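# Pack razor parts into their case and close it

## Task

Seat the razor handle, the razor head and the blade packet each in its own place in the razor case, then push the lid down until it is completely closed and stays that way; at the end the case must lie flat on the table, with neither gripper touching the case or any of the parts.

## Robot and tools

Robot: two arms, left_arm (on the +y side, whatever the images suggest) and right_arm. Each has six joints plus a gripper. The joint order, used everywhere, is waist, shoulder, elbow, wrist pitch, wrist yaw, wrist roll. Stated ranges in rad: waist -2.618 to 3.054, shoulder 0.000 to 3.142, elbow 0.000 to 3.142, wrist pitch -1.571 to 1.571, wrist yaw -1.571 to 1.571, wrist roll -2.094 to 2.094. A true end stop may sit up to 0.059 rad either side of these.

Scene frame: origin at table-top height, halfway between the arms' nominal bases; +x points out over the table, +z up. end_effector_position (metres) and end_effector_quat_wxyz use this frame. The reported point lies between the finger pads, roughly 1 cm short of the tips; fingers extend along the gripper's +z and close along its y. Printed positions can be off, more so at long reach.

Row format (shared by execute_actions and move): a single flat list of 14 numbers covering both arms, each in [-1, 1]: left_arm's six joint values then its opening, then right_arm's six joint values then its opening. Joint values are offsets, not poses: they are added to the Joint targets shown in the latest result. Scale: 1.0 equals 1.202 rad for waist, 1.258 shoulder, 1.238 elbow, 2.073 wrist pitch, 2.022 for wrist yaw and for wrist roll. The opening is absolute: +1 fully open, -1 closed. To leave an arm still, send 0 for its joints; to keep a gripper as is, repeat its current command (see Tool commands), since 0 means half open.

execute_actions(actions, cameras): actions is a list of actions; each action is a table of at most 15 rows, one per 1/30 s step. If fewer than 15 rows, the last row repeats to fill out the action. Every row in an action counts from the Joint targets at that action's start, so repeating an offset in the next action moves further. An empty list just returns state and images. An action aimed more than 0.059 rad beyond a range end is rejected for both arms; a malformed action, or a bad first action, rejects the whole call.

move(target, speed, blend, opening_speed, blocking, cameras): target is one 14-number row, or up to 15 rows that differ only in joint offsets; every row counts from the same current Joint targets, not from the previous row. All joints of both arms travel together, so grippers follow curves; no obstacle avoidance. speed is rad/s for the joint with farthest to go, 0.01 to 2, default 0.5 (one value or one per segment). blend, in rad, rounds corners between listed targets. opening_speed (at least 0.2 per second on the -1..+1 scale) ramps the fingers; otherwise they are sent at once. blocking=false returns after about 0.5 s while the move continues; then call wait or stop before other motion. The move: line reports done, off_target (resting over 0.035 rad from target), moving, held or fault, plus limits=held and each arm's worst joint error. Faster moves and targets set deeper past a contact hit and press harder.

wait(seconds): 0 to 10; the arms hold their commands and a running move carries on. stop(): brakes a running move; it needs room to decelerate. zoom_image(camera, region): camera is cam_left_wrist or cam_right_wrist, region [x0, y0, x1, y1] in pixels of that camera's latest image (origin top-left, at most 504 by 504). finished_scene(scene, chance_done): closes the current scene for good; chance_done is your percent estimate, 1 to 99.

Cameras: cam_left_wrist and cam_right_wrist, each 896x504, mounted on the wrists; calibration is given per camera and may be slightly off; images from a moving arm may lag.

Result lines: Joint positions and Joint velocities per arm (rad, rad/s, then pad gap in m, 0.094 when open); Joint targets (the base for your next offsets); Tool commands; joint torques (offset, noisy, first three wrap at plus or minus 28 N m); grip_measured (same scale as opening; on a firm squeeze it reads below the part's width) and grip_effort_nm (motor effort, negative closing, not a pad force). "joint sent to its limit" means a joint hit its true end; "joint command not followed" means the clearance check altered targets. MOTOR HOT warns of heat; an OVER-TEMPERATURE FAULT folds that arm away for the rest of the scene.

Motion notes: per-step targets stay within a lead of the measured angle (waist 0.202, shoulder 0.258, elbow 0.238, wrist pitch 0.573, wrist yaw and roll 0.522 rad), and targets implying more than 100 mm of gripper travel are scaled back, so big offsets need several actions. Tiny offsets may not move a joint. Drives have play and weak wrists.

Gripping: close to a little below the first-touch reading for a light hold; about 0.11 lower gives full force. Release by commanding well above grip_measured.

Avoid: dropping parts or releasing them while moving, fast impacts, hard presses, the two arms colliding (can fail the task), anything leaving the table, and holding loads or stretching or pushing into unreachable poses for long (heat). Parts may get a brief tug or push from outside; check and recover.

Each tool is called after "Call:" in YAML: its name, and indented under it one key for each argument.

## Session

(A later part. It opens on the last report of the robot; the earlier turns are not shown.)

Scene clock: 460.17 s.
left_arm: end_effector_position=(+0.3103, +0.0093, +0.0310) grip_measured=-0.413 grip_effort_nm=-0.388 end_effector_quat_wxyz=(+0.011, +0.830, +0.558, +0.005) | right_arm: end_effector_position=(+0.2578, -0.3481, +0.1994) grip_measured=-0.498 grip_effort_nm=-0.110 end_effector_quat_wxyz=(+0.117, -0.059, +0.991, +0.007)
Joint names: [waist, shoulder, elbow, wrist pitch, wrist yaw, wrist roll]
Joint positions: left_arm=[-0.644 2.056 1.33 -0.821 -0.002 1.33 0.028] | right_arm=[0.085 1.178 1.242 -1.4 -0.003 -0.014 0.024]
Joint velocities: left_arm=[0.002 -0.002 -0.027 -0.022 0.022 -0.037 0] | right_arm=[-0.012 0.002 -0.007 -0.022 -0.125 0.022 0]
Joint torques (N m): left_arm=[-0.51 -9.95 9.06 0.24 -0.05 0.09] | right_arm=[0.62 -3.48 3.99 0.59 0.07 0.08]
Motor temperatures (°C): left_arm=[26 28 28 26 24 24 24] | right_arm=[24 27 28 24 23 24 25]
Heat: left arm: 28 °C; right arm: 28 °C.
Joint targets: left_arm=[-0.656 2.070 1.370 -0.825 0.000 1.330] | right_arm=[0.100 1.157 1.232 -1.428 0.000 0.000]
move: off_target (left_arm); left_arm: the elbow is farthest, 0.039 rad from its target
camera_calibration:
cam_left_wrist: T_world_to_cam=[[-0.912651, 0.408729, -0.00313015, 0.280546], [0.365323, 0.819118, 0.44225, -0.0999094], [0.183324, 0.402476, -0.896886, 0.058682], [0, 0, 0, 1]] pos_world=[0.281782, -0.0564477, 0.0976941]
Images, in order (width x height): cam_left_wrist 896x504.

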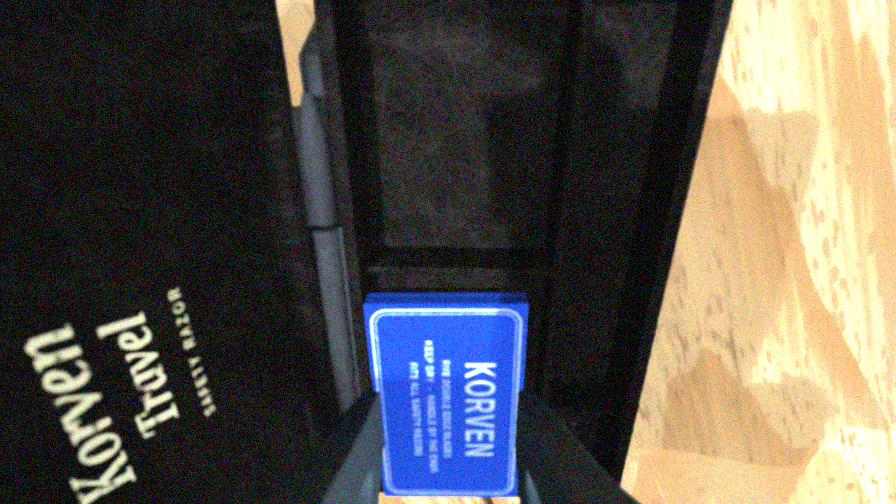

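Call:
move:
  target: [0,0.007,-0.067,0.033,0,0,-0.42,0,0,0,0,0,0,-0.5]
  cameras: ["cam_left_wrist"]
  speed: 0.08

Call:
zoom_image:
  camera: "cam_left_wrist"
  region: [300, 150, 650, 500]

Scene clock: 473.90 s.
left_arm: end_effector_position=(+0.3108, +0.0089, +0.0284) grip_measured=-0.413 grip_effort_nm=-0.393 end_effector_quat_wxyz=(+0.014, +0.830, +0.558, +0.006) | right_arm: end_effector_position=(+0.2578, -0.3481, +0.1994) grip_measured=-0.498 grip_effort_nm=-0.110 end_effector_quat_wxyz=(+0.117, -0.059, +0.991, +0.007)
Joint names: [waist, shoulder, elbow, wrist pitch, wrist yaw, wrist roll]
Joint positions: left_arm=[-0.644 2.057 1.321 -0.804 -0.002 1.33 0.028] | right_arm=[0.085 1.178 1.242 -1.4 -0.003 -0.014 0.024]
Joint velocities: left_arm=[0.002 -0.007 0.022 -0.022 0.007 0.007 0] | right_arm=[-0.012 -0.012 -0.002 0.022 -0.007 -0.007 0]
Joint torques (N m): left_arm=[-0.58 -9.28 3.1 0.84 -0.09 0.1] | right_arm=[0.68 -3.45 4.01 0.59 0.07 0.08]
Motor temperatures (°C): left_arm=[26 29 29 26 24 24 24] | right_arm=[24 27 28 24 23 24 25]
Heat: left arm: 29 °C; right arm: 28 °C.
Joint targets: left_arm=[-0.656 2.079 1.287 -0.757 0.000 1.330] | right_arm=[0.100 1.157 1.232 -1.428 0.000 0.000]
move: off_target (left_arm); left_arm: the wrist pitch is farthest, 0.048 rad from its target
camera_calibration:
cam_left_wrist: T_world_to_cam=[[-0.91262, 0.408706, -0.00913434, 0.281294], [0.363131, 0.820711, 0.441099, -0.0979742], [0.187777, 0.399239, -0.897412, 0.0551192], [0, 0, 0, 1]] pos_world=[0.281942, -0.0565637, 0.0952504]
Images, in order (width x height): cam_left_wrist 896x504.

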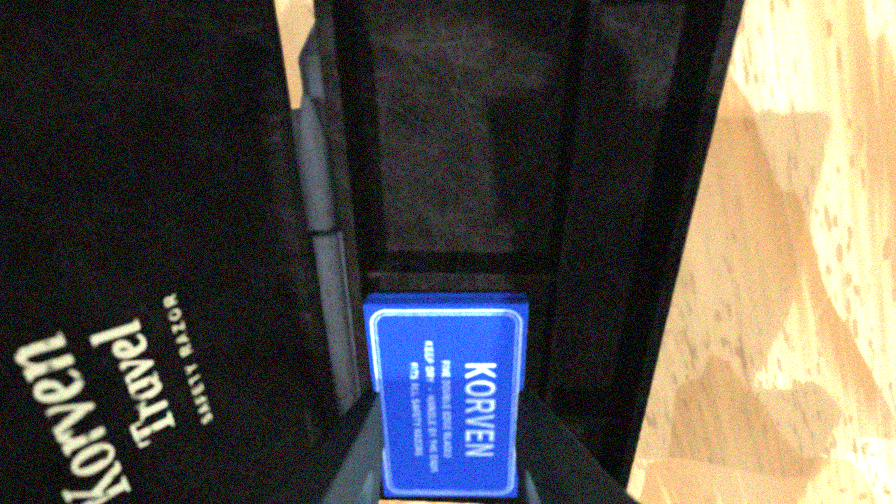

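Scaled by 1.440 from the camera's 896x504 image, which has a finer 1280x720 frame.

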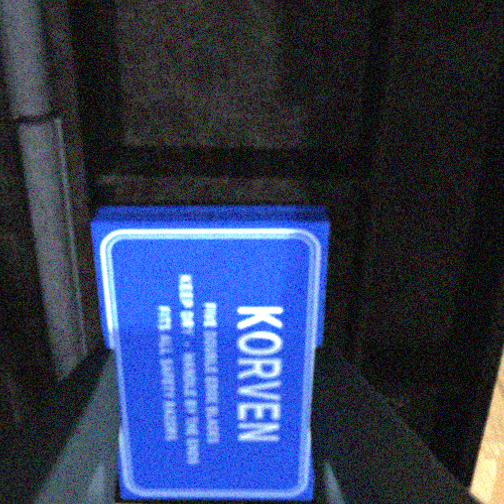

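Call:
move:
  target:
    - [0,-0.039,0.1155,-0.0835,0,0,-0.42,0,0,0,0,0,0,-0.5]
    - [0,-0.0262,0.0363,-0.042,0,0,-0.42,0,0,0,0,0,0,-0.5]
  cameras: ["cam_left_wrist"]
  speed: 0.15

Call:
zoom_image:
  camera: "cam_left_wrist"
  region: [300, 150, 650, 500]

Scene clock: 494.60 s.
left_arm: end_effector_position=(+0.3067, +0.0120, +0.0347) grip_measured=-0.413 grip_effort_nm=-0.393 end_effector_quat_wxyz=(-0.001, +0.830, +0.558, +0.001) | right_arm: end_effector_position=(+0.2578, -0.3481, +0.1994) grip_measured=-0.498 grip_effort_nm=-0.120 end_effector_quat_wxyz=(+0.117, -0.059, +0.991, +0.007)
Joint names: [waist, shoulder, elbow, wrist pitch, wrist yaw, wrist roll]
Joint positions: left_arm=[-0.644 2.056 1.347 -0.864 -0.002 1.33 0.028] | right_arm=[0.085 1.178 1.242 -1.4 -0.003 -0.014 0.024]
Joint velocities: left_arm=[-0.002 -0.002 -0.007 -0.037 0.007 -0.007 -0.001] | right_arm=[-0.012 -0.007 -0.012 -0.066 -0.007 -0.037 0]
Joint torques (N m): left_arm=[-0.57 -11.88 4.56 0.5 -0.08 0.1] | right_arm=[0.62 -3.43 3.97 0.59 0.08 0.09]
Motor temperatures (°C): left_arm=[25 30 28 26 24 24 24] | right_arm=[24 27 28 24 23 24 25]
Heat: left arm: 30 °C; right arm: 28 °C.
Joint targets: left_arm=[-0.656 2.046 1.332 -0.844 0.000 1.330] | right_arm=[0.100 1.157 1.232 -1.428 0.000 0.000]
move: done
camera_calibration:
cam_left_wrist: T_world_to_cam=[[-0.912448, 0.408581, 0.0223863, 0.27518], [0.374702, 0.8123, 0.446952, -0.105353], [0.164432, 0.416209, -0.894278, 0.0671528], [0, 0, 0, 1]] pos_world=[0.279521, -0.0548044, 0.100981]
Images, in order (width x height): cam_left_wrist 896x504.

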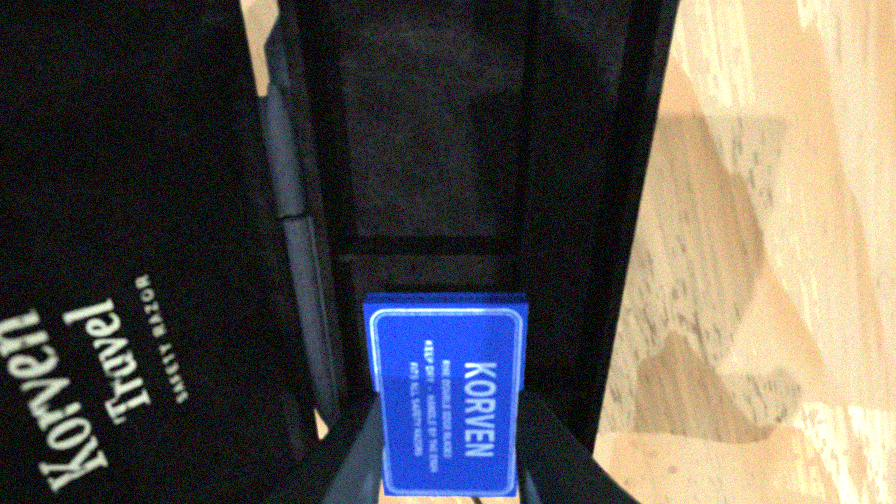

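Scaled by 1.440 from the camera's 896x504 image, which has a finer 1280x720 frame.

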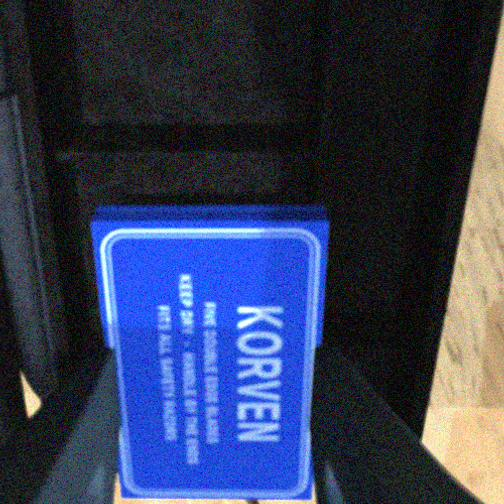

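Call:
move:
  target:
    - [0,0.003,0.079,-0.0415,0,0,-0.42,0,0,0,0,0,0,-0.5]
    - [0,0.024,0.013,0.004,0,0,-0.42,0,0,0,0,0,0,-0.5]
  cameras: ["cam_left_wrist"]
  speed: 0.15

Call:
zoom_image:
  camera: "cam_left_wrist"
  region: [300, 150, 650, 500]

Scene clock: 518.80 s.
left_arm: end_effector_position=(+0.3119, +0.0082, +0.0355) grip_measured=-0.413 grip_effort_nm=-0.398 end_effector_quat_wxyz=(+0.006, +0.830, +0.558, +0.003) | right_arm: end_effector_position=(+0.2578, -0.3481, +0.1994) grip_measured=-0.498 grip_effort_nm=-0.110 end_effector_quat_wxyz=(+0.117, -0.059, +0.991, +0.007)
Joint names: [waist, shoulder, elbow, wrist pitch, wrist yaw, wrist roll]
Joint positions: left_arm=[-0.644 2.063 1.363 -0.857 -0.002 1.33 0.028] | right_arm=[0.085 1.178 1.242 -1.4 -0.003 -0.014 0.024]
Joint velocities: left_arm=[-0.002 -0.012 -0.007 -0.022 -0.051 -0.037 -0.001] | right_arm=[-0.002 -0.002 0.002 0.007 0.037 -0.051 -0.001]
Joint torques (N m): left_arm=[-0.59 -10.21 4.62 0.53 -0.07 0.08] | right_arm=[0.65 -3.48 4 0.6 0.08 0.09]
Motor temperatures (°C): left_arm=[25 31 28 26 24 24 24] | right_arm=[24 27 28 24 23 24 25]
Heat: left arm: 31 °C; right arm: 28 °C.
Joint targets: left_arm=[-0.656 2.076 1.348 -0.836 0.000 1.330] | right_arm=[0.100 1.157 1.232 -1.428 0.000 0.000]
move: done
camera_calibration:
cam_left_wrist: T_world_to_cam=[[-0.912632, 0.408715, 0.00737734, 0.282079], [0.369173, 0.816319, 0.444223, -0.102792], [0.175538, 0.408135, -0.895886, 0.0652473], [0, 0, 0, 1]] pos_world=[0.283929, -0.0580082, 0.102036]
Images, in order (width x height): cam_left_wrist 896x504.

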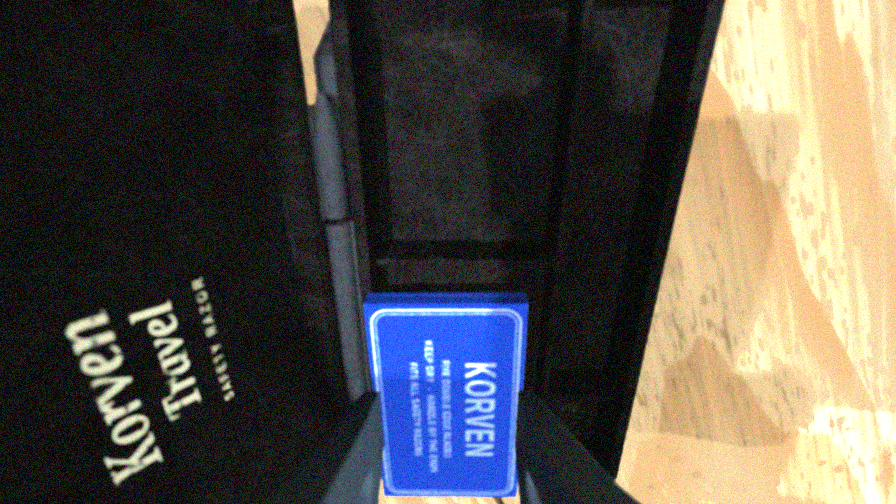

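Scaled by 1.440 from the camera's 896x504 image, which has a finer 1280x720 frame.

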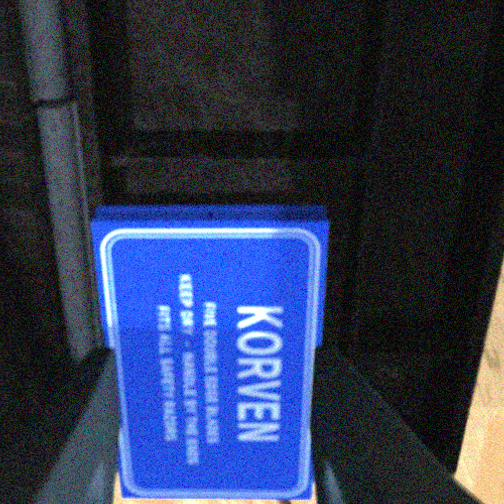

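Call:
move:
  target:
    - [0,0,-0.020,0.0106,0,0,-0.42,0,0,0,0,0,0,-0.5]
    - [0,0.0113,-0.0313,0.0212,0,0,-0.42,0,0,0,0,0,0,-0.5]
  cameras: ["cam_left_wrist"]
  speed: 0.05

Call:
zoom_image:
  camera: "cam_left_wrist"
  region: [300, 150, 650, 500]

Scene clock: 536.00 s.
left_arm: end_effector_position=(+0.3096, +0.0098, +0.0265) grip_measured=-0.413 grip_effort_nm=-0.383 end_effector_quat_wxyz=(+0.006, +0.830, +0.558, +0.003) | right_arm: end_effector_position=(+0.2578, -0.3481, +0.1994) grip_measured=-0.498 grip_effort_nm=-0.115 end_effector_quat_wxyz=(+0.117, -0.059, +0.991, +0.007)
Joint names: [waist, shoulder, elbow, wrist pitch, wrist yaw, wrist roll]
Joint positions: left_arm=[-0.644 2.07 1.332 -0.82 -0.002 1.33 0.028] | right_arm=[0.085 1.178 1.242 -1.4 -0.003 -0.014 0.024]
Joint velocities: left_arm=[0.002 -0.017 0.007 0.007 0.051 -0.022 0] | right_arm=[0.007 -0.027 -0.002 0.037 0.081 0.022 0]
Joint torques (N m): left_arm=[-0.51 -9.5 3.99 0.62 -0.07 0.07] | right_arm=[0.66 -3.43 3.97 0.58 0.08 0.08]
Motor temperatures (°C): left_arm=[25 30 28 26 24 24 24] | right_arm=[24 27 28 24 23 24 25]
Heat: left arm: 30 °C; right arm: 28 °C.
Joint targets: left_arm=[-0.656 2.090 1.309 -0.792 0.000 1.330] | right_arm=[0.100 1.157 1.232 -1.428 0.000 0.000]
move: done
camera_calibration:
cam_left_wrist: T_world_to_cam=[[-0.912632, 0.408715, 0.00737734, 0.279351], [0.369173, 0.816319, 0.444223, -0.0993073], [0.175538, 0.408135, -0.895886, 0.0568948], [0, 0, 0, 1]] pos_world=[0.281619, -0.0563293, 0.093025]
Images, in order (width x height): cam_left_wrist 896x504.

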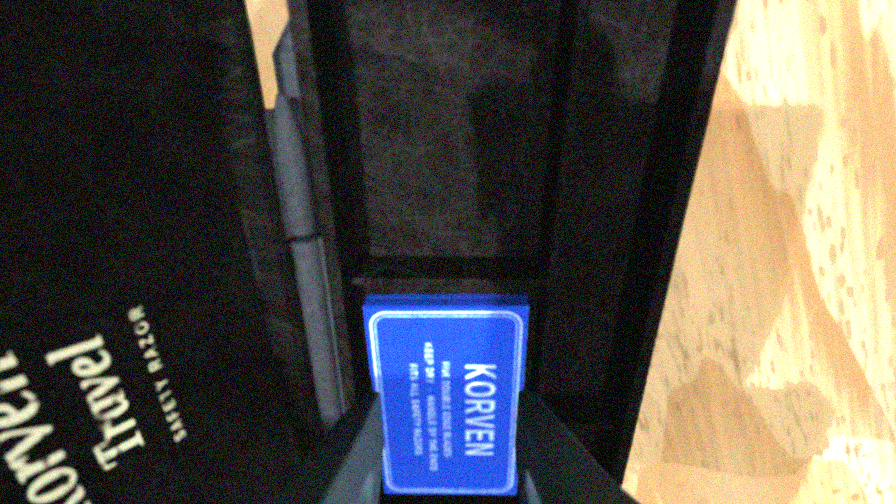

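Scaled by 1.440 from the camera's 896x504 image, which has a finer 1280x720 frame.

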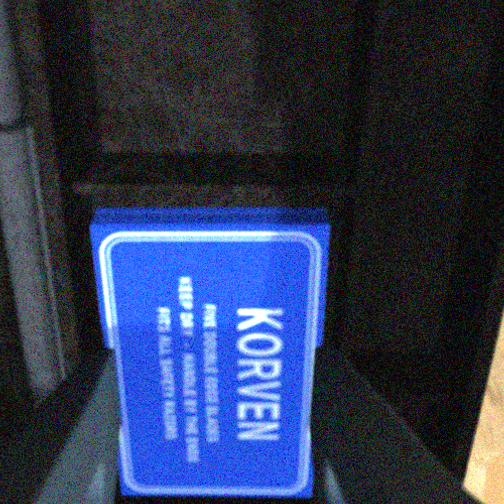

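Call:
move:
  target: [0,0.0127,-0.0127,0.0153,0,0,-0.42,0,0,0,0,0,0,-0.5]
  cameras: ["cam_left_wrist"]
  speed: 0.05

Call:
zoom_image:
  camera: "cam_left_wrist"
  region: [300, 150, 650, 500]

Scene clock: 542.70 s.
left_arm: end_effector_position=(+0.3092, +0.0102, +0.0254) grip_measured=-0.413 grip_effort_nm=-0.379 end_effector_quat_wxyz=(+0.006, +0.830, +0.557, +0.003) | right_arm: end_effector_position=(+0.2578, -0.3481, +0.1994) grip_measured=-0.498 grip_effort_nm=-0.115 end_effector_quat_wxyz=(+0.117, -0.059, +0.991, +0.007)
Joint names: [waist, shoulder, elbow, wrist pitch, wrist yaw, wrist roll]
Joint positions: left_arm=[-0.644 2.07 1.327 -0.815 -0.002 1.331 0.028] | right_arm=[0.085 1.178 1.242 -1.4 -0.003 -0.014 0.024]
Joint velocities: left_arm=[0.012 0.007 0.002 -0.022 -0.022 0.037 0] | right_arm=[0.017 0.007 0.012 -0.066 0.022 -0.037 0]
Joint torques (N m): left_arm=[-0.44 -8.34 3.08 0.91 -0.06 0.09] | right_arm=[0.69 -3.41 3.97 0.58 0.08 0.07]
Motor temperatures (°C): left_arm=[25 29 28 26 24 24 24] | right_arm=[24 27 28 24 23 24 25]
Heat: left arm: 29 °C; right arm: 28 °C.
Joint targets: left_arm=[-0.656 2.106 1.293 -0.760 0.000 1.330] | right_arm=[0.100 1.157 1.232 -1.428 0.000 0.000]
move: off_target (left_arm); left_arm: the wrist pitch is farthest, 0.055 rad from its target
camera_calibration:
cam_left_wrist: T_world_to_cam=[[-0.912004, 0.410114, 0.00737631, 0.278606], [0.370421, 0.815744, 0.444241, -0.0993359], [0.176173, 0.407882, -0.895877, 0.0557338], [0, 0, 0, 1]] pos_world=[0.281067, -0.0559605, 0.0920047]
Images, in order (width x height): cam_left_wrist 896x504.

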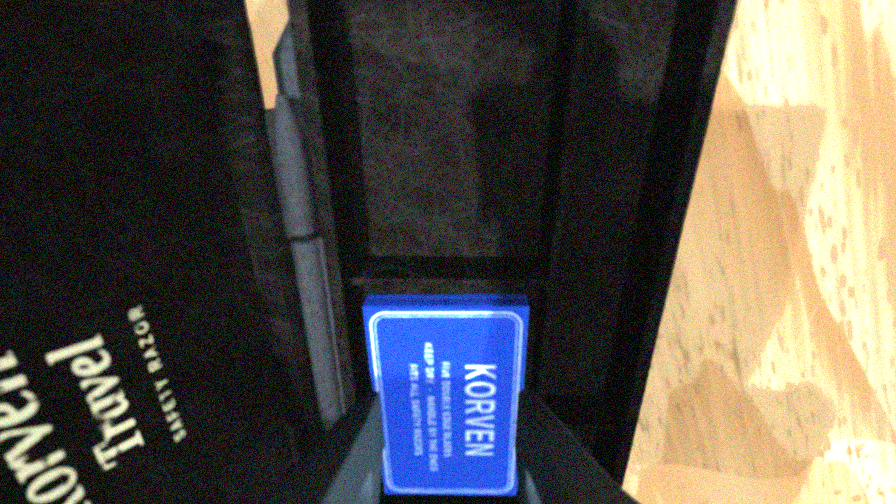

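Scaled by 1.440 from the camera's 896x504 image, which has a finer 1280x720 frame.

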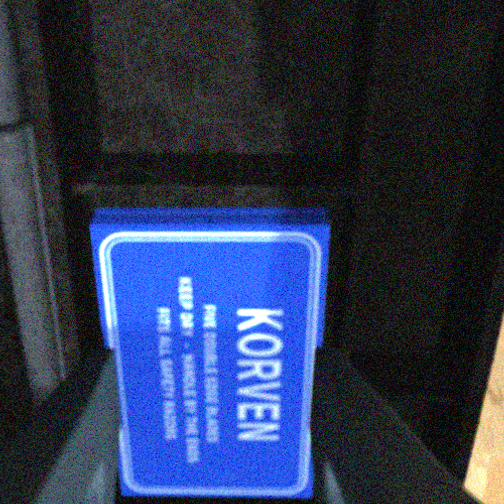

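Call:
move:
  target: [0,-0.0127,0.0127,-0.0153,0,0,-0.42,0,0,0,0,0,0,-0.5]
  cameras: []
  speed: 0.05

Call:
move:
  target: [0,0,0,0,0,0,-0.35,0,0,0,0,0,0,-0.5]
  cameras: ["cam_left_wrist"]
  opening_speed: 0.2

Call:
zoom_image:
  camera: "cam_left_wrist"
  region: [300, 150, 650, 500]

Scene clock: 555.60 s.
left_arm: end_effector_position=(+0.3092, +0.0102, +0.0254) grip_measured=-0.413 grip_effort_nm=-0.379 end_effector_quat_wxyz=(+0.006, +0.830, +0.557, +0.003) | right_arm: end_effector_position=(+0.2578, -0.3481, +0.1994) grip_measured=-0.498 grip_effort_nm=-0.115 end_effector_quat_wxyz=(+0.117, -0.059, +0.991, +0.007)
Joint names: [waist, shoulder, elbow, wrist pitch, wrist yaw, wrist roll]
Joint positions: left_arm=[-0.644 2.07 1.327 -0.815 -0.002 1.331 0.028] | right_arm=[0.085 1.178 1.242 -1.4 -0.003 -0.014 0.024]
Joint velocities: left_arm=[-0.002 -0.002 0.007 0.037 0.022 0.007 0] | right_arm=[0.002 -0.002 0.007 0.066 0.022 0.051 0.001]
Joint torques (N m): left_arm=[-0.66 -9.52 4.37 0.57 -0.07 0.11] | right_arm=[0.64 -3.45 4 0.58 0.08 0.06]
Motor temperatures (°C): left_arm=[25 29 28 26 24 24 24] | right_arm=[24 27 27 24 23 24 25]
Heat: left arm: 29 °C; right arm: 27 °C.
Joint targets: left_arm=[-0.656 2.090 1.309 -0.792 0.000 1.330] | right_arm=[0.100 1.157 1.232 -1.428 0.000 0.000]
move: done
No camera images: "cameras" was empty.

Scene clock: 556.17 s.
left_arm: end_effector_position=(+0.3088, +0.0104, +0.0254) grip_measured=-0.366 grip_effort_nm=0.838 end_effector_quat_wxyz=(+0.005, +0.830, +0.557, +0.003) | right_arm: end_effector_position=(+0.2578, -0.3481, +0.1994) grip_measured=-0.498 grip_effort_nm=-0.115 end_effector_quat_wxyz=(+0.117, -0.059, +0.991, +0.007)
Joint names: [waist, shoulder, elbow, wrist pitch, wrist yaw, wrist roll]
Joint positions: left_arm=[-0.644 2.07 1.327 -0.817 -0.002 1.331 0.03] | right_arm=[0.085 1.178 1.242 -1.4 -0.003 -0.014 0.024]
Joint velocities: left_arm=[0.012 -0.007 -0.012 -0.051 -0.037 -0.007 -0.001] | right_arm=[-0.022 -0.017 0.002 -0.022 0.007 0.022 0]
Joint torques (N m): left_arm=[-0.57 -9.42 4.25 0.54 -0.06 0.07] | right_arm=[0.68 -3.45 3.97 0.59 0.07 0.08]
Motor temperatures (°C): left_arm=[25 29 28 26 24 24 24] | right_arm=[24 27 27 24 23 24 25]
Heat: left arm: 29 °C; right arm: 27 °C.
Joint targets: left_arm=[-0.656 2.090 1.309 -0.792 0.000 1.330] | right_arm=[0.100 1.157 1.232 -1.428 0.000 0.000]
move: done
camera_calibration:
cam_left_wrist: T_world_to_cam=[[-0.911994, 0.410107, 0.00887782, 0.278192], [0.370972, 0.815343, 0.444517, -0.0995757], [0.175061, 0.40869, -0.895726, 0.0560237], [0, 0, 0, 1]] pos_world=[0.280841, -0.0557963, 0.0919753]
Images, in order (width x height): cam_left_wrist 896x504.

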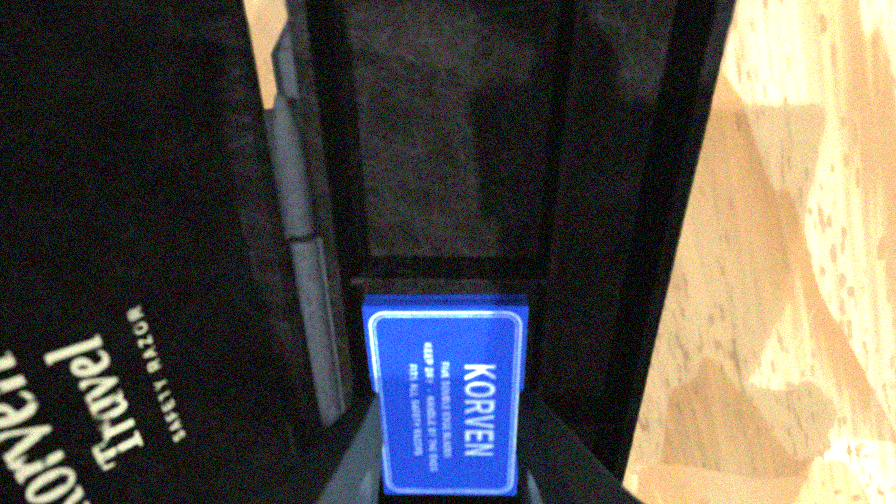

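Scaled by 1.440 from the camera's 896x504 image, which has a finer 1280x720 frame.

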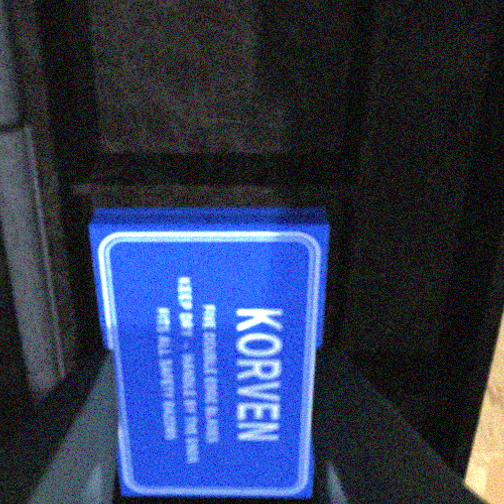

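Call:
move:
  target: [0,0,0,0,0,0,-0.28,0,0,0,0,0,0,-0.5]
  cameras: ["cam_left_wrist"]
  opening_speed: 0.2

Call:
zoom_image:
  camera: "cam_left_wrist"
  region: [300, 150, 650, 500]

Scene clock: 562.27 s.
left_arm: end_effector_position=(+0.3088, +0.0104, +0.0254) grip_measured=-0.347 grip_effort_nm=1.243 end_effector_quat_wxyz=(+0.005, +0.831, +0.557, +0.003) | right_arm: end_effector_position=(+0.2578, -0.3481, +0.1994) grip_measured=-0.498 grip_effort_nm=-0.115 end_effector_quat_wxyz=(+0.117, -0.059, +0.991, +0.007)
Joint names: [waist, shoulder, elbow, wrist pitch, wrist yaw, wrist roll]
Joint positions: left_arm=[-0.644 2.07 1.327 -0.817 -0.002 1.333 0.031] | right_arm=[0.085 1.178 1.242 -1.4 -0.003 -0.014 0.024]
Joint velocities: left_arm=[0.002 -0.002 -0.012 0.007 -0.007 0.007 0] | right_arm=[-0.002 -0.007 -0.002 0.095 0.051 -0.066 0]
Joint torques (N m): left_arm=[-0.51 -9.54 4.34 0.55 -0.06 0.06] | right_arm=[0.69 -3.44 3.97 0.59 0.09 0.08]
Motor temperatures (°C): left_arm=[25 29 28 26 24 24 24] | right_arm=[24 27 27 24 23 24 25]
Heat: left arm: 29 °C; right arm: 27 °C.
Joint targets: left_arm=[-0.656 2.090 1.309 -0.792 0.000 1.330] | right_arm=[0.100 1.157 1.232 -1.428 0.000 0.000]
move: done
camera_calibration:
cam_left_wrist: T_world_to_cam=[[-0.911364, 0.411505, 0.0088773, 0.277982], [0.372219, 0.814766, 0.444533, -0.0999551], [0.175695, 0.408436, -0.895718, 0.0558304], [0, 0, 0, 1]] pos_world=[0.280739, -0.0557544, 0.091974]
Images, in order (width x height): cam_left_wrist 896x504.

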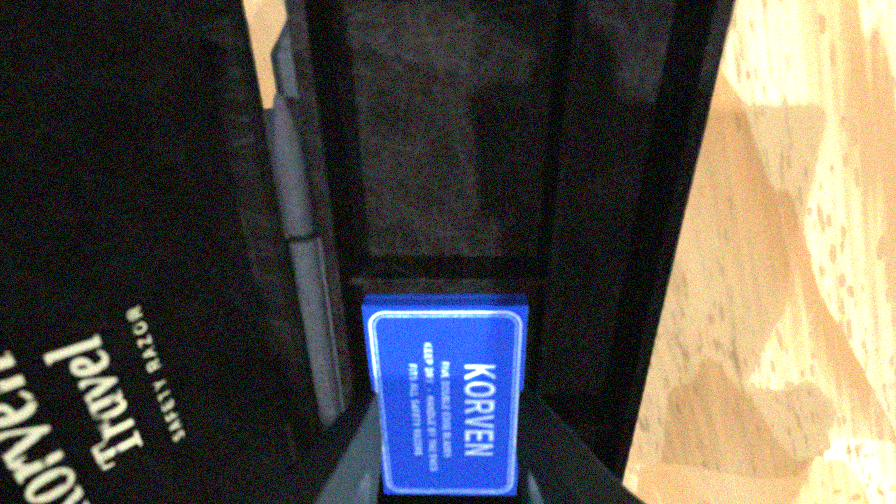

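Scaled by 1.440 from the camera's 896x504 image, which has a finer 1280x720 frame.

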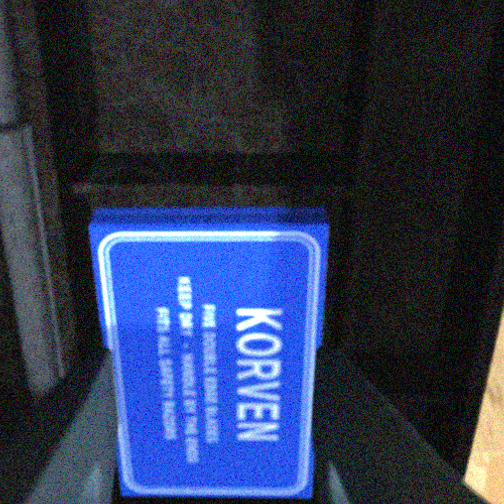

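Call:
move:
  target: [0,0,0,0,0,0,-0.35,0,0,0,0,0,0,-0.5]
  cameras: []
  opening_speed: 0.2

Call:
move:
  target: [0,-0.012,0.03,-0.03,0,0,-0.35,0,0,0,0,0,0,-0.5]
  cameras: ["cam_left_wrist"]
  speed: 0.05

Call:
zoom_image:
  camera: "cam_left_wrist"
  region: [300, 150, 650, 500]

Scene clock: 574.40 s.
left_arm: end_effector_position=(+0.3088, +0.0104, +0.0254) grip_measured=-0.363 grip_effort_nm=0.706 end_effector_quat_wxyz=(+0.005, +0.831, +0.557, +0.003) | right_arm: end_effector_position=(+0.2578, -0.3481, +0.1994) grip_measured=-0.498 grip_effort_nm=-0.110 end_effector_quat_wxyz=(+0.117, -0.059, +0.991, +0.007)
Joint names: [waist, shoulder, elbow, wrist pitch, wrist yaw, wrist roll]
Joint positions: left_arm=[-0.644 2.07 1.327 -0.817 -0.002 1.333 0.03] | right_arm=[0.085 1.178 1.242 -1.4 -0.003 -0.014 0.024]
Joint velocities: left_arm=[0.012 0.017 -0.002 -0.007 0.007 0.007 0] | right_arm=[-0.007 0.012 -0.017 0.037 -0.022 -0.007 0]
Joint torques (N m): left_arm=[-0.57 -9.51 4.37 0.54 -0.05 0.07] | right_arm=[0.62 -3.48 3.95 0.58 0.09 0.07]
Motor temperatures (°C): left_arm=[25 30 28 26 24 24 25] | right_arm=[24 27 27 24 23 24 25]
Heat: left arm: 30 °C; right arm: 27 °C.
Joint targets: left_arm=[-0.656 2.090 1.309 -0.792 0.000 1.330] | right_arm=[0.100 1.157 1.232 -1.428 0.000 0.000]
move: done
No camera images: "cameras" was empty.

Scene clock: 575.87 s.
left_arm: end_effector_position=(+0.3091, +0.0102, +0.0261) grip_measured=-0.363 grip_effort_nm=0.706 end_effector_quat_wxyz=(+0.005, +0.831, +0.557, +0.003) | right_arm: end_effector_position=(+0.2578, -0.3481, +0.1994) grip_measured=-0.498 grip_effort_nm=-0.110 end_effector_quat_wxyz=(+0.117, -0.059, +0.991, +0.007)
Joint names: [waist, shoulder, elbow, wrist pitch, wrist yaw, wrist roll]
Joint positions: left_arm=[-0.644 2.07 1.33 -0.82 -0.002 1.333 0.03] | right_arm=[0.085 1.178 1.242 -1.4 -0.003 -0.014 0.024]
Joint velocities: left_arm=[0.002 0.017 -0.007 -0.11 0.007 -0.022 0] | right_arm=[0.002 -0.007 -0.012 0.007 0.066 0.051 0]
Joint torques (N m): left_arm=[-0.65 -10.61 7.15 -0.11 -0.06 0.06] | right_arm=[0.66 -3.43 4 0.59 0.08 0.08]
Motor temperatures (°C): left_arm=[25 30 28 26 24 24 25] | right_arm=[24 27 27 24 23 24 25]
Heat: left arm: 30 °C; right arm: 27 °C.
Joint targets: left_arm=[-0.656 2.075 1.346 -0.854 0.000 1.330] | right_arm=[0.100 1.157 1.232 -1.428 0.000 0.000]
move: done
camera_calibration:
cam_left_wrist: T_world_to_cam=[[-0.911364, 0.411505, 0.0088773, 0.27834], [0.372219, 0.814766, 0.444533, -0.100191], [0.175695, 0.408436, -0.895718, 0.0564749], [0, 0, 0, 1]] pos_world=[0.28104, -0.0559727, 0.0926529]
Images, in order (width x height): cam_left_wrist 896x504.

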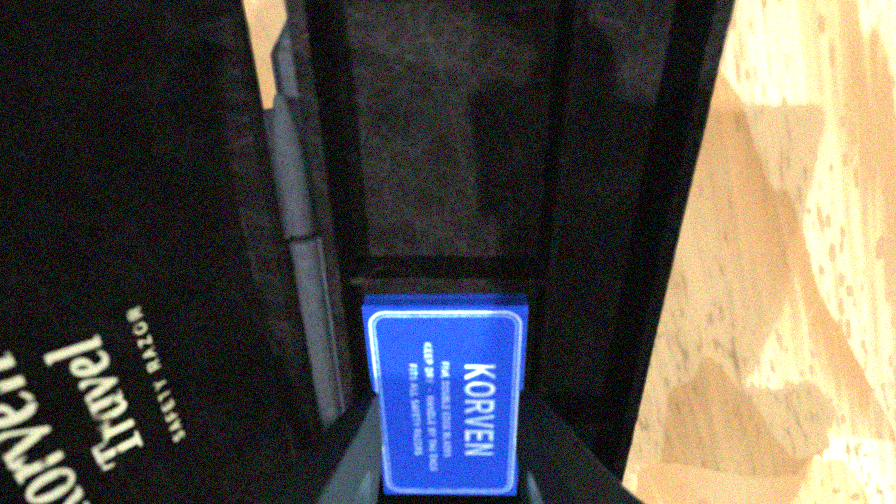

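Scaled by 1.440 from the camera's 896x504 image, which has a finer 1280x720 frame.

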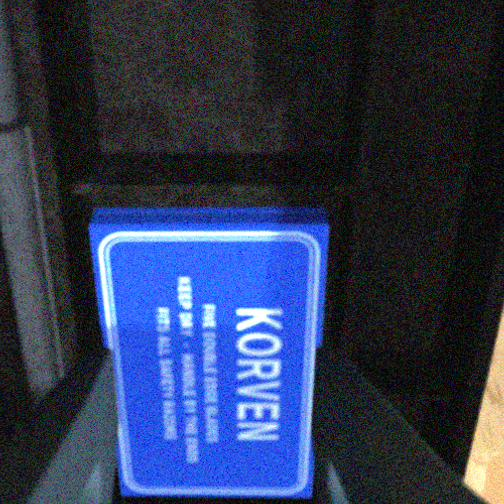

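Call:
move:
  target: [0,-0.004,0.03,-0.02,0,0,-0.35,0,0,0,0,0,0,-0.5]
  cameras: ["cam_left_wrist"]
  speed: 0.05

Call:
zoom_image:
  camera: "cam_left_wrist"
  region: [300, 150, 650, 500]

Scene clock: 583.70 s.
left_arm: end_effector_position=(+0.3032, +0.0145, +0.0296) grip_measured=-0.351 grip_effort_nm=0.037 end_effector_quat_wxyz=(-0.012, +0.827, +0.562, -0.003) | right_arm: end_effector_position=(+0.2578, -0.3481, +0.1994) grip_measured=-0.498 grip_effort_nm=-0.115 end_effector_quat_wxyz=(+0.117, -0.059, +0.991, +0.007)
Joint names: [waist, shoulder, elbow, wrist pitch, wrist yaw, wrist roll]
Joint positions: left_arm=[-0.644 2.07 1.346 -0.872 -0.002 1.32 0.03] | right_arm=[0.085 1.178 1.242 -1.4 -0.003 -0.014 0.024]
Joint velocities: left_arm=[-0.007 -0.007 -0.007 -0.037 0.007 0.037 0] | right_arm=[-0.012 -0.007 0.007 -0.022 -0.125 0.051 0]
Joint torques (N m): left_arm=[-0.5 -11.08 9.02 -0.07 -0.06 0.08] | right_arm=[0.65 -3.41 3.99 0.59 0.07 0.08]
Motor temperatures (°C): left_arm=[25 30 28 26 24 24 25] | right_arm=[24 27 27 24 23 24 25]
Heat: left arm: 30 °C; right arm: 27 °C.
Joint targets: left_arm=[-0.656 2.070 1.383 -0.895 0.000 1.330] | right_arm=[0.100 1.157 1.232 -1.428 0.000 0.000]
move: off_target (left_arm); left_arm: the elbow is farthest, 0.037 rad from its target
camera_calibration:
cam_left_wrist: T_world_to_cam=[[-0.915545, 0.399711, 0.0448212, 0.27151], [0.375556, 0.809638, 0.451047, -0.104172], [0.144, 0.429787, -0.891374, 0.0680458], [0, 0, 0, 1]] pos_world=[0.277903, -0.0534293, 0.0954712]
Images, in order (width x height): cam_left_wrist 896x504.

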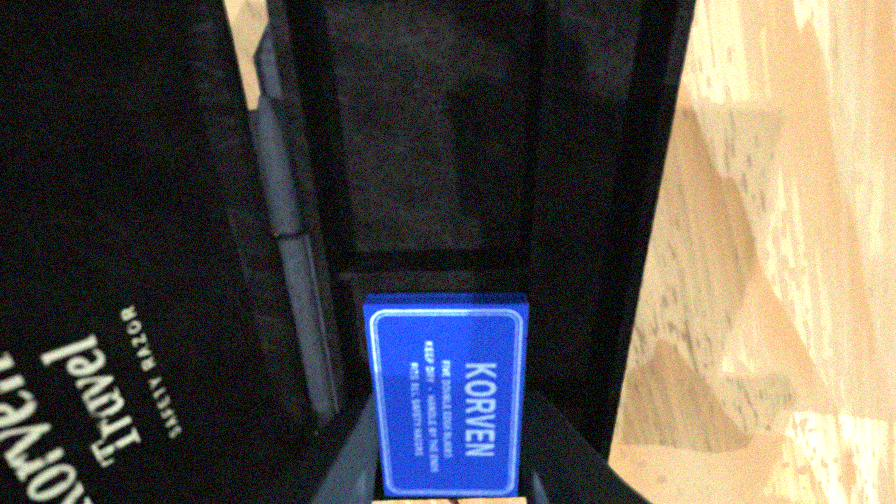

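Scaled by 1.440 from the camera's 896x504 image, which has a finer 1280x720 frame.

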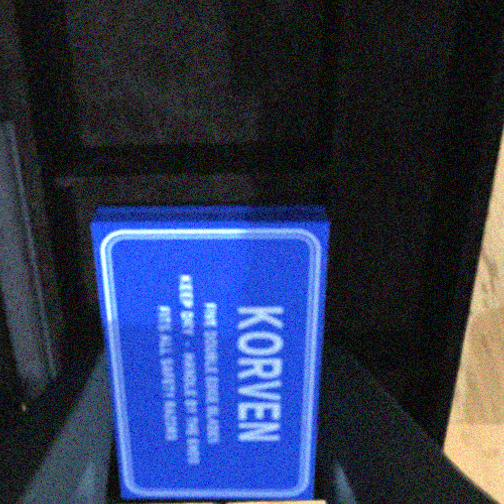

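Call:
move:
  target:
    - [0,-0.016,0.038,-0.017,0,0,-0.42,0,0,0,0,0,0,-0.5]
    - [0,0.0048,-0.0283,0.0285,0,0,-0.42,0,0,0,0,0,0,-0.5]
    - [0,0.0048,-0.0485,0.0391,0,0,-0.42,0,0,0,0,0,0,-0.5]
    - [0,0.0103,-0.0533,0.0444,0,0,-0.42,0,0,0,0,0,0,-0.5]
  cameras: ["cam_left_wrist"]
  speed: 0.08

Call:
zoom_image:
  camera: "cam_left_wrist"
  region: [300, 150, 650, 500]

Scene clock: 618.67 s.
left_arm: end_effector_position=(+0.3153, +0.0067, +0.0326) grip_measured=-0.413 grip_effort_nm=-0.403 end_effector_quat_wxyz=(+0.014, +0.827, +0.562, +0.009) | right_arm: end_effector_position=(+0.2578, -0.3481, +0.1994) grip_measured=-0.498 grip_effort_nm=-0.115 end_effector_quat_wxyz=(+0.117, -0.059, +0.991, +0.007)
Joint names: [waist, shoulder, elbow, wrist pitch, wrist yaw, wrist roll]
Joint positions: left_arm=[-0.644 2.065 1.352 -0.826 -0.007 1.32 0.028] | right_arm=[0.085 1.178 1.242 -1.4 -0.003 -0.014 0.024]
Joint velocities: left_arm=[0.002 -0.017 0.007 0.007 -0.037 -0.037 -0.001] | right_arm=[0.012 0.007 0.002 0.022 -0.022 0.022 0]
Joint torques (N m): left_arm=[-0.49 -9.84 3.14 0.58 -0.05 0.08] | right_arm=[0.69 -3.45 3.99 0.59 0.09 0.09]
Motor temperatures (°C): left_arm=[25 29 30 26 24 24 24] | right_arm=[24 26 27 24 23 24 25]
Heat: left arm: 30 °C; right arm: 27 °C.
Joint targets: left_arm=[-0.656 2.083 1.317 -0.803 0.000 1.330] | right_arm=[0.100 1.157 1.232 -1.428 0.000 0.000]
move: done
camera_calibration:
cam_left_wrist: T_world_to_cam=[[-0.916359, 0.40019, -0.0115819, 0.287582], [0.353766, 0.822925, 0.444572, -0.0968016], [0.187444, 0.40329, -0.895668, 0.058955], [0, 0, 0, 1]] pos_world=[0.286723, -0.0592031, 0.0991702]
Images, in order (width x height): cam_left_wrist 896x504.

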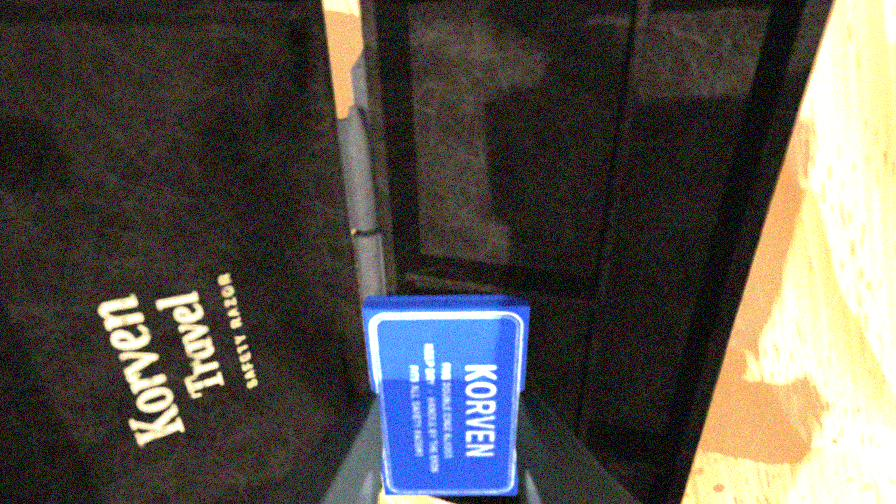

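Scaled by 1.440 from the camera's 896x504 image, which has a finer 1280x720 frame.

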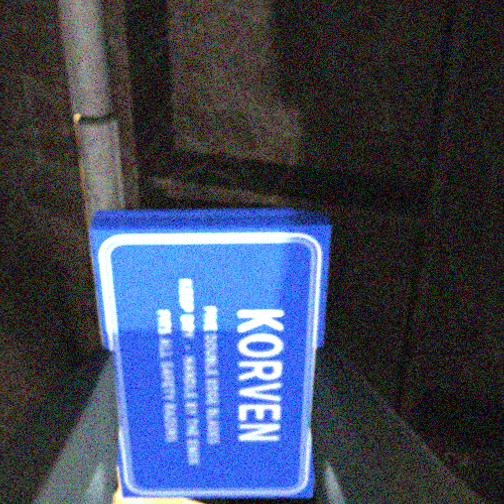

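Call:
move:
  target: [0,-0.03,0.09,-0.08,0,0,-0.42,0,0,0,0,0,0,-0.5]
  cameras: ["cam_left_wrist"]
  speed: 0.1

Call:
zoom_image:
  camera: "cam_left_wrist"
  region: [250, 0, 754, 504]

Scene clock: 627.83 s.
left_arm: end_effector_position=(+0.2998, +0.0159, +0.0416) grip_measured=-0.413 grip_effort_nm=-0.398 end_effector_quat_wxyz=(-0.028, +0.828, +0.559, -0.006) | right_arm: end_effector_position=(+0.2578, -0.3481, +0.1994) grip_measured=-0.498 grip_effort_nm=-0.110 end_effector_quat_wxyz=(+0.117, -0.059, +0.991, +0.007)
Joint names: [waist, shoulder, elbow, wrist pitch, wrist yaw, wrist roll]
Joint positions: left_arm=[-0.649 2.065 1.39 -0.953 -0.007 1.32 0.028] | right_arm=[0.085 1.178 1.242 -1.4 -0.003 -0.014 0.024]
Joint velocities: left_arm=[-0.002 -0.007 0.002 0.051 0.051 0.022 0] | right_arm=[-0.002 0.017 -0.007 -0.022 0.007 0.022 -0.001]
Joint torques (N m): left_arm=[-0.61 -12.72 8.99 -0.05 -0.03 0.06] | right_arm=[0.65 -3.44 3.97 0.58 0.08 0.08]
Motor temperatures (°C): left_arm=[25 29 29 26 24 24 24] | right_arm=[24 26 27 24 23 24 25]
Heat: left arm: 29 °C; right arm: 27 °C.
Joint targets: left_arm=[-0.656 2.046 1.429 -0.969 0.000 1.330] | right_arm=[0.100 1.157 1.232 -1.428 0.000 0.000]
move: off_target (left_arm); left_arm: the elbow is farthest, 0.038 rad from its target
camera_calibration:
cam_left_wrist: T_world_to_cam=[[-0.912224, 0.402726, 0.0752317, 0.264993], [0.390025, 0.797453, 0.46038, -0.11401], [0.125413, 0.449312, -0.884528, 0.0836076], [0, 0, 0, 1]] pos_world=[0.275714, -0.0533683, 0.106505]
Images, in order (width x height): cam_left_wrist 896x504.

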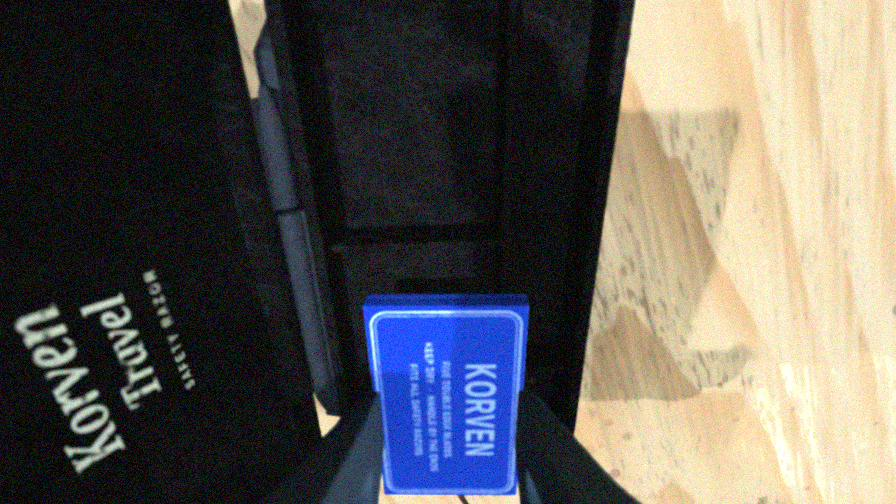

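Scaled by 1.000.

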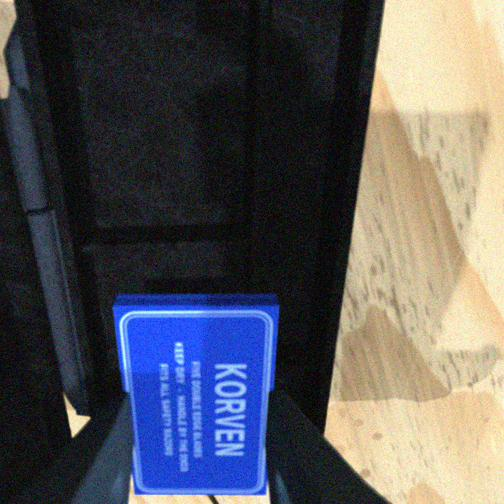

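Call:
move:
  target:
    - [0,-0.0604,0.01,-0.005,0,0,-0.42,0,0,0,0,0,0,-0.5]
    - [0,0.0135,-0.0792,0.068,0,0,-0.42,0,0,0,0,0,0,-0.5]
  cameras: ["cam_left_wrist"]
  speed: 0.15

Call:
zoom_image:
  camera: "cam_left_wrist"
  region: [300, 150, 650, 500]

Scene clock: 647.07 s.
left_arm: end_effector_position=(+0.3090, +0.0092, +0.0360) grip_measured=-0.413 grip_effort_nm=-0.398 end_effector_quat_wxyz=(+0.006, +0.829, +0.560, +0.006) | right_arm: end_effector_position=(+0.2578, -0.3481, +0.1994) grip_measured=-0.498 grip_effort_nm=-0.115 end_effector_quat_wxyz=(+0.117, -0.059, +0.991, +0.007)
Joint names: [waist, shoulder, elbow, wrist pitch, wrist yaw, wrist roll]
Joint positions: left_arm=[-0.649 2.051 1.346 -0.85 -0.007 1.32 0.028] | right_arm=[0.085 1.178 1.242 -1.4 -0.003 -0.014 0.024]
Joint velocities: left_arm=[0.017 -0.007 0.002 -0.081 -0.022 -0.037 0] | right_arm=[0.017 0.012 -0.002 -0.022 -0.007 0.037 -0.001]
Joint torques (N m): left_arm=[-0.55 -10.11 4.55 0.55 -0.05 0.06] | right_arm=[0.66 -3.48 3.96 0.59 0.08 0.07]
Motor temperatures (°C): left_arm=[25 31 30 26 24 24 24] | right_arm=[24 26 27 24 23 24 25]
Heat: left arm: 31 °C; right arm: 27 °C.
Joint targets: left_arm=[-0.656 2.063 1.331 -0.828 0.000 1.330] | right_arm=[0.100 1.157 1.232 -1.428 0.000 0.000]
move: done
camera_calibration:
cam_left_wrist: T_world_to_cam=[[-0.914553, 0.404436, 0.00489662, 0.279684], [0.363619, 0.816833, 0.447845, -0.101192], [0.177125, 0.411358, -0.894098, 0.0651884], [0, 0, 0, 1]] pos_world=[0.281035, -0.0572732, 0.102233]
Images, in order (width x height): cam_left_wrist 896x504.

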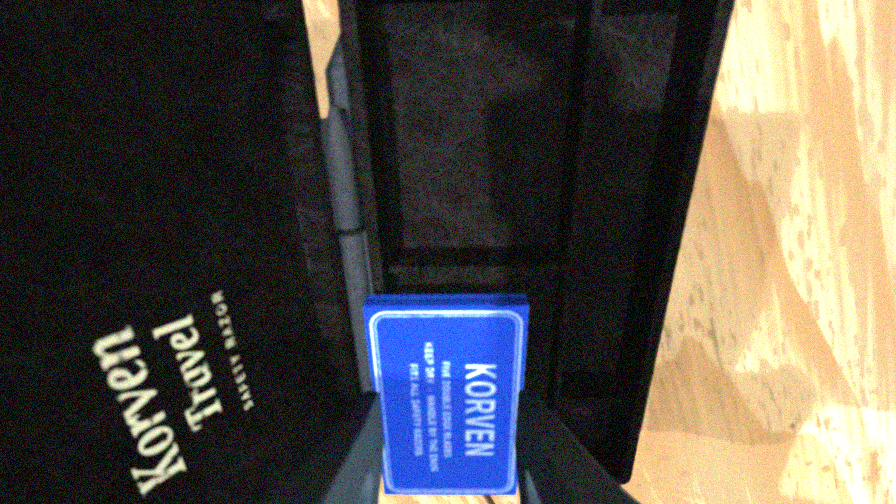

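Scaled by 1.440 from the camera's 896x504 image, which has a finer 1280x720 frame.

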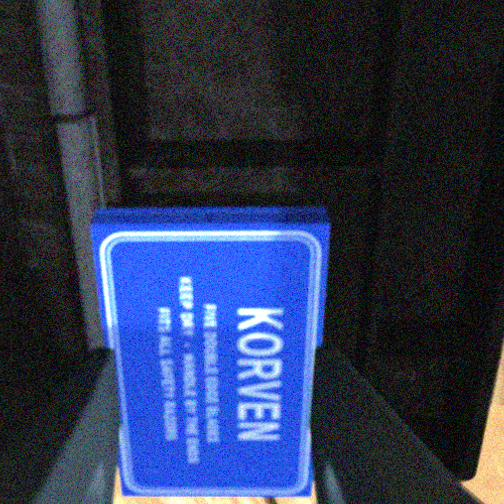

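Call:
move:
  target:
    - [0,-0.074,0.072,-0.073,0,0,-0.42,0,0,0,0,0,0,-0.5]
    - [0,-0.0087,-0.0242,0.0096,0,0,-0.42,0,0,0,0,0,0,-0.5]
  cameras: ["cam_left_wrist"]
  speed: 0.15

Call:
zoom_image:
  camera: "cam_left_wrist"
  region: [300, 150, 650, 500]

Scene clock: 665.77 s.
left_arm: end_effector_position=(+0.3051, +0.0120, +0.0328) grip_measured=-0.413 grip_effort_nm=-0.398 end_effector_quat_wxyz=(+0.006, +0.829, +0.559, +0.006) | right_arm: end_effector_position=(+0.2578, -0.3481, +0.1994) grip_measured=-0.498 grip_effort_nm=-0.110 end_effector_quat_wxyz=(+0.117, -0.059, +0.991, +0.007)
Joint names: [waist, shoulder, elbow, wrist pitch, wrist yaw, wrist roll]
Joint positions: left_arm=[-0.649 2.04 1.315 -0.83 -0.007 1.322 0.028] | right_arm=[0.085 1.178 1.242 -1.4 -0.003 -0.014 0.024]
Joint velocities: left_arm=[-0.017 0.022 0.002 0.007 -0.051 0.007 0] | right_arm=[0.002 0.012 0.002 -0.066 0.051 -0.037 0]
Joint torques (N m): left_arm=[-0.54 -10.09 4.59 0.52 -0.04 0.08] | right_arm=[0.64 -3.45 4.01 0.6 0.07 0.08]
Motor temperatures (°C): left_arm=[25 31 29 26 24 24 24] | right_arm=[24 26 27 24 23 24 25]
Heat: left arm: 31 °C; right arm: 27 °C.
Joint targets: left_arm=[-0.656 2.052 1.301 -0.808 0.000 1.330] | right_arm=[0.100 1.157 1.232 -1.428 0.000 0.000]
move: done
camera_calibration:
cam_left_wrist: T_world_to_cam=[[-0.913932, 0.405838, 0.00490179, 0.274783], [0.364869, 0.816263, 0.447867, -0.101062], [0.17776, 0.411108, -0.894087, 0.0616721], [0, 0, 0, 1]] pos_world=[0.277045, -0.0543786, 0.0990554]
Images, in order (width x height): cam_left_wrist 896x504.

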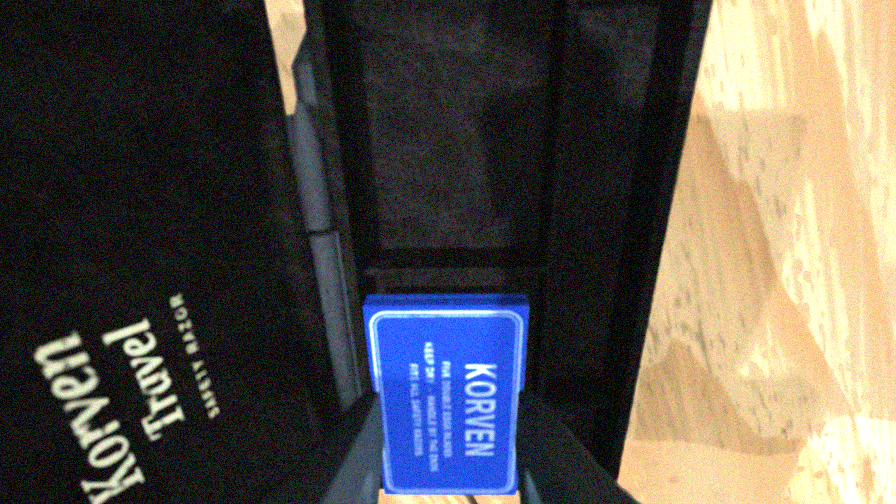

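Scaled by 1.440 from the camera's 896x504 image, which has a finer 1280x720 frame.

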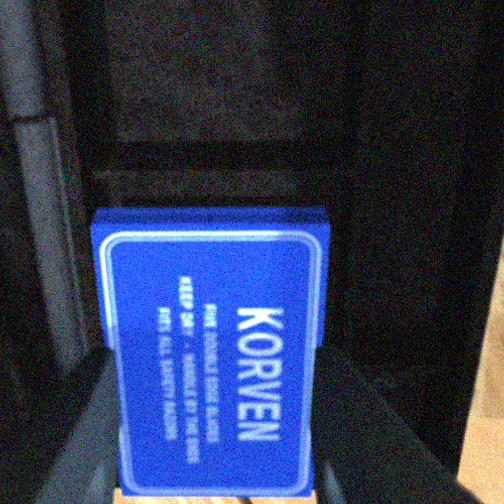

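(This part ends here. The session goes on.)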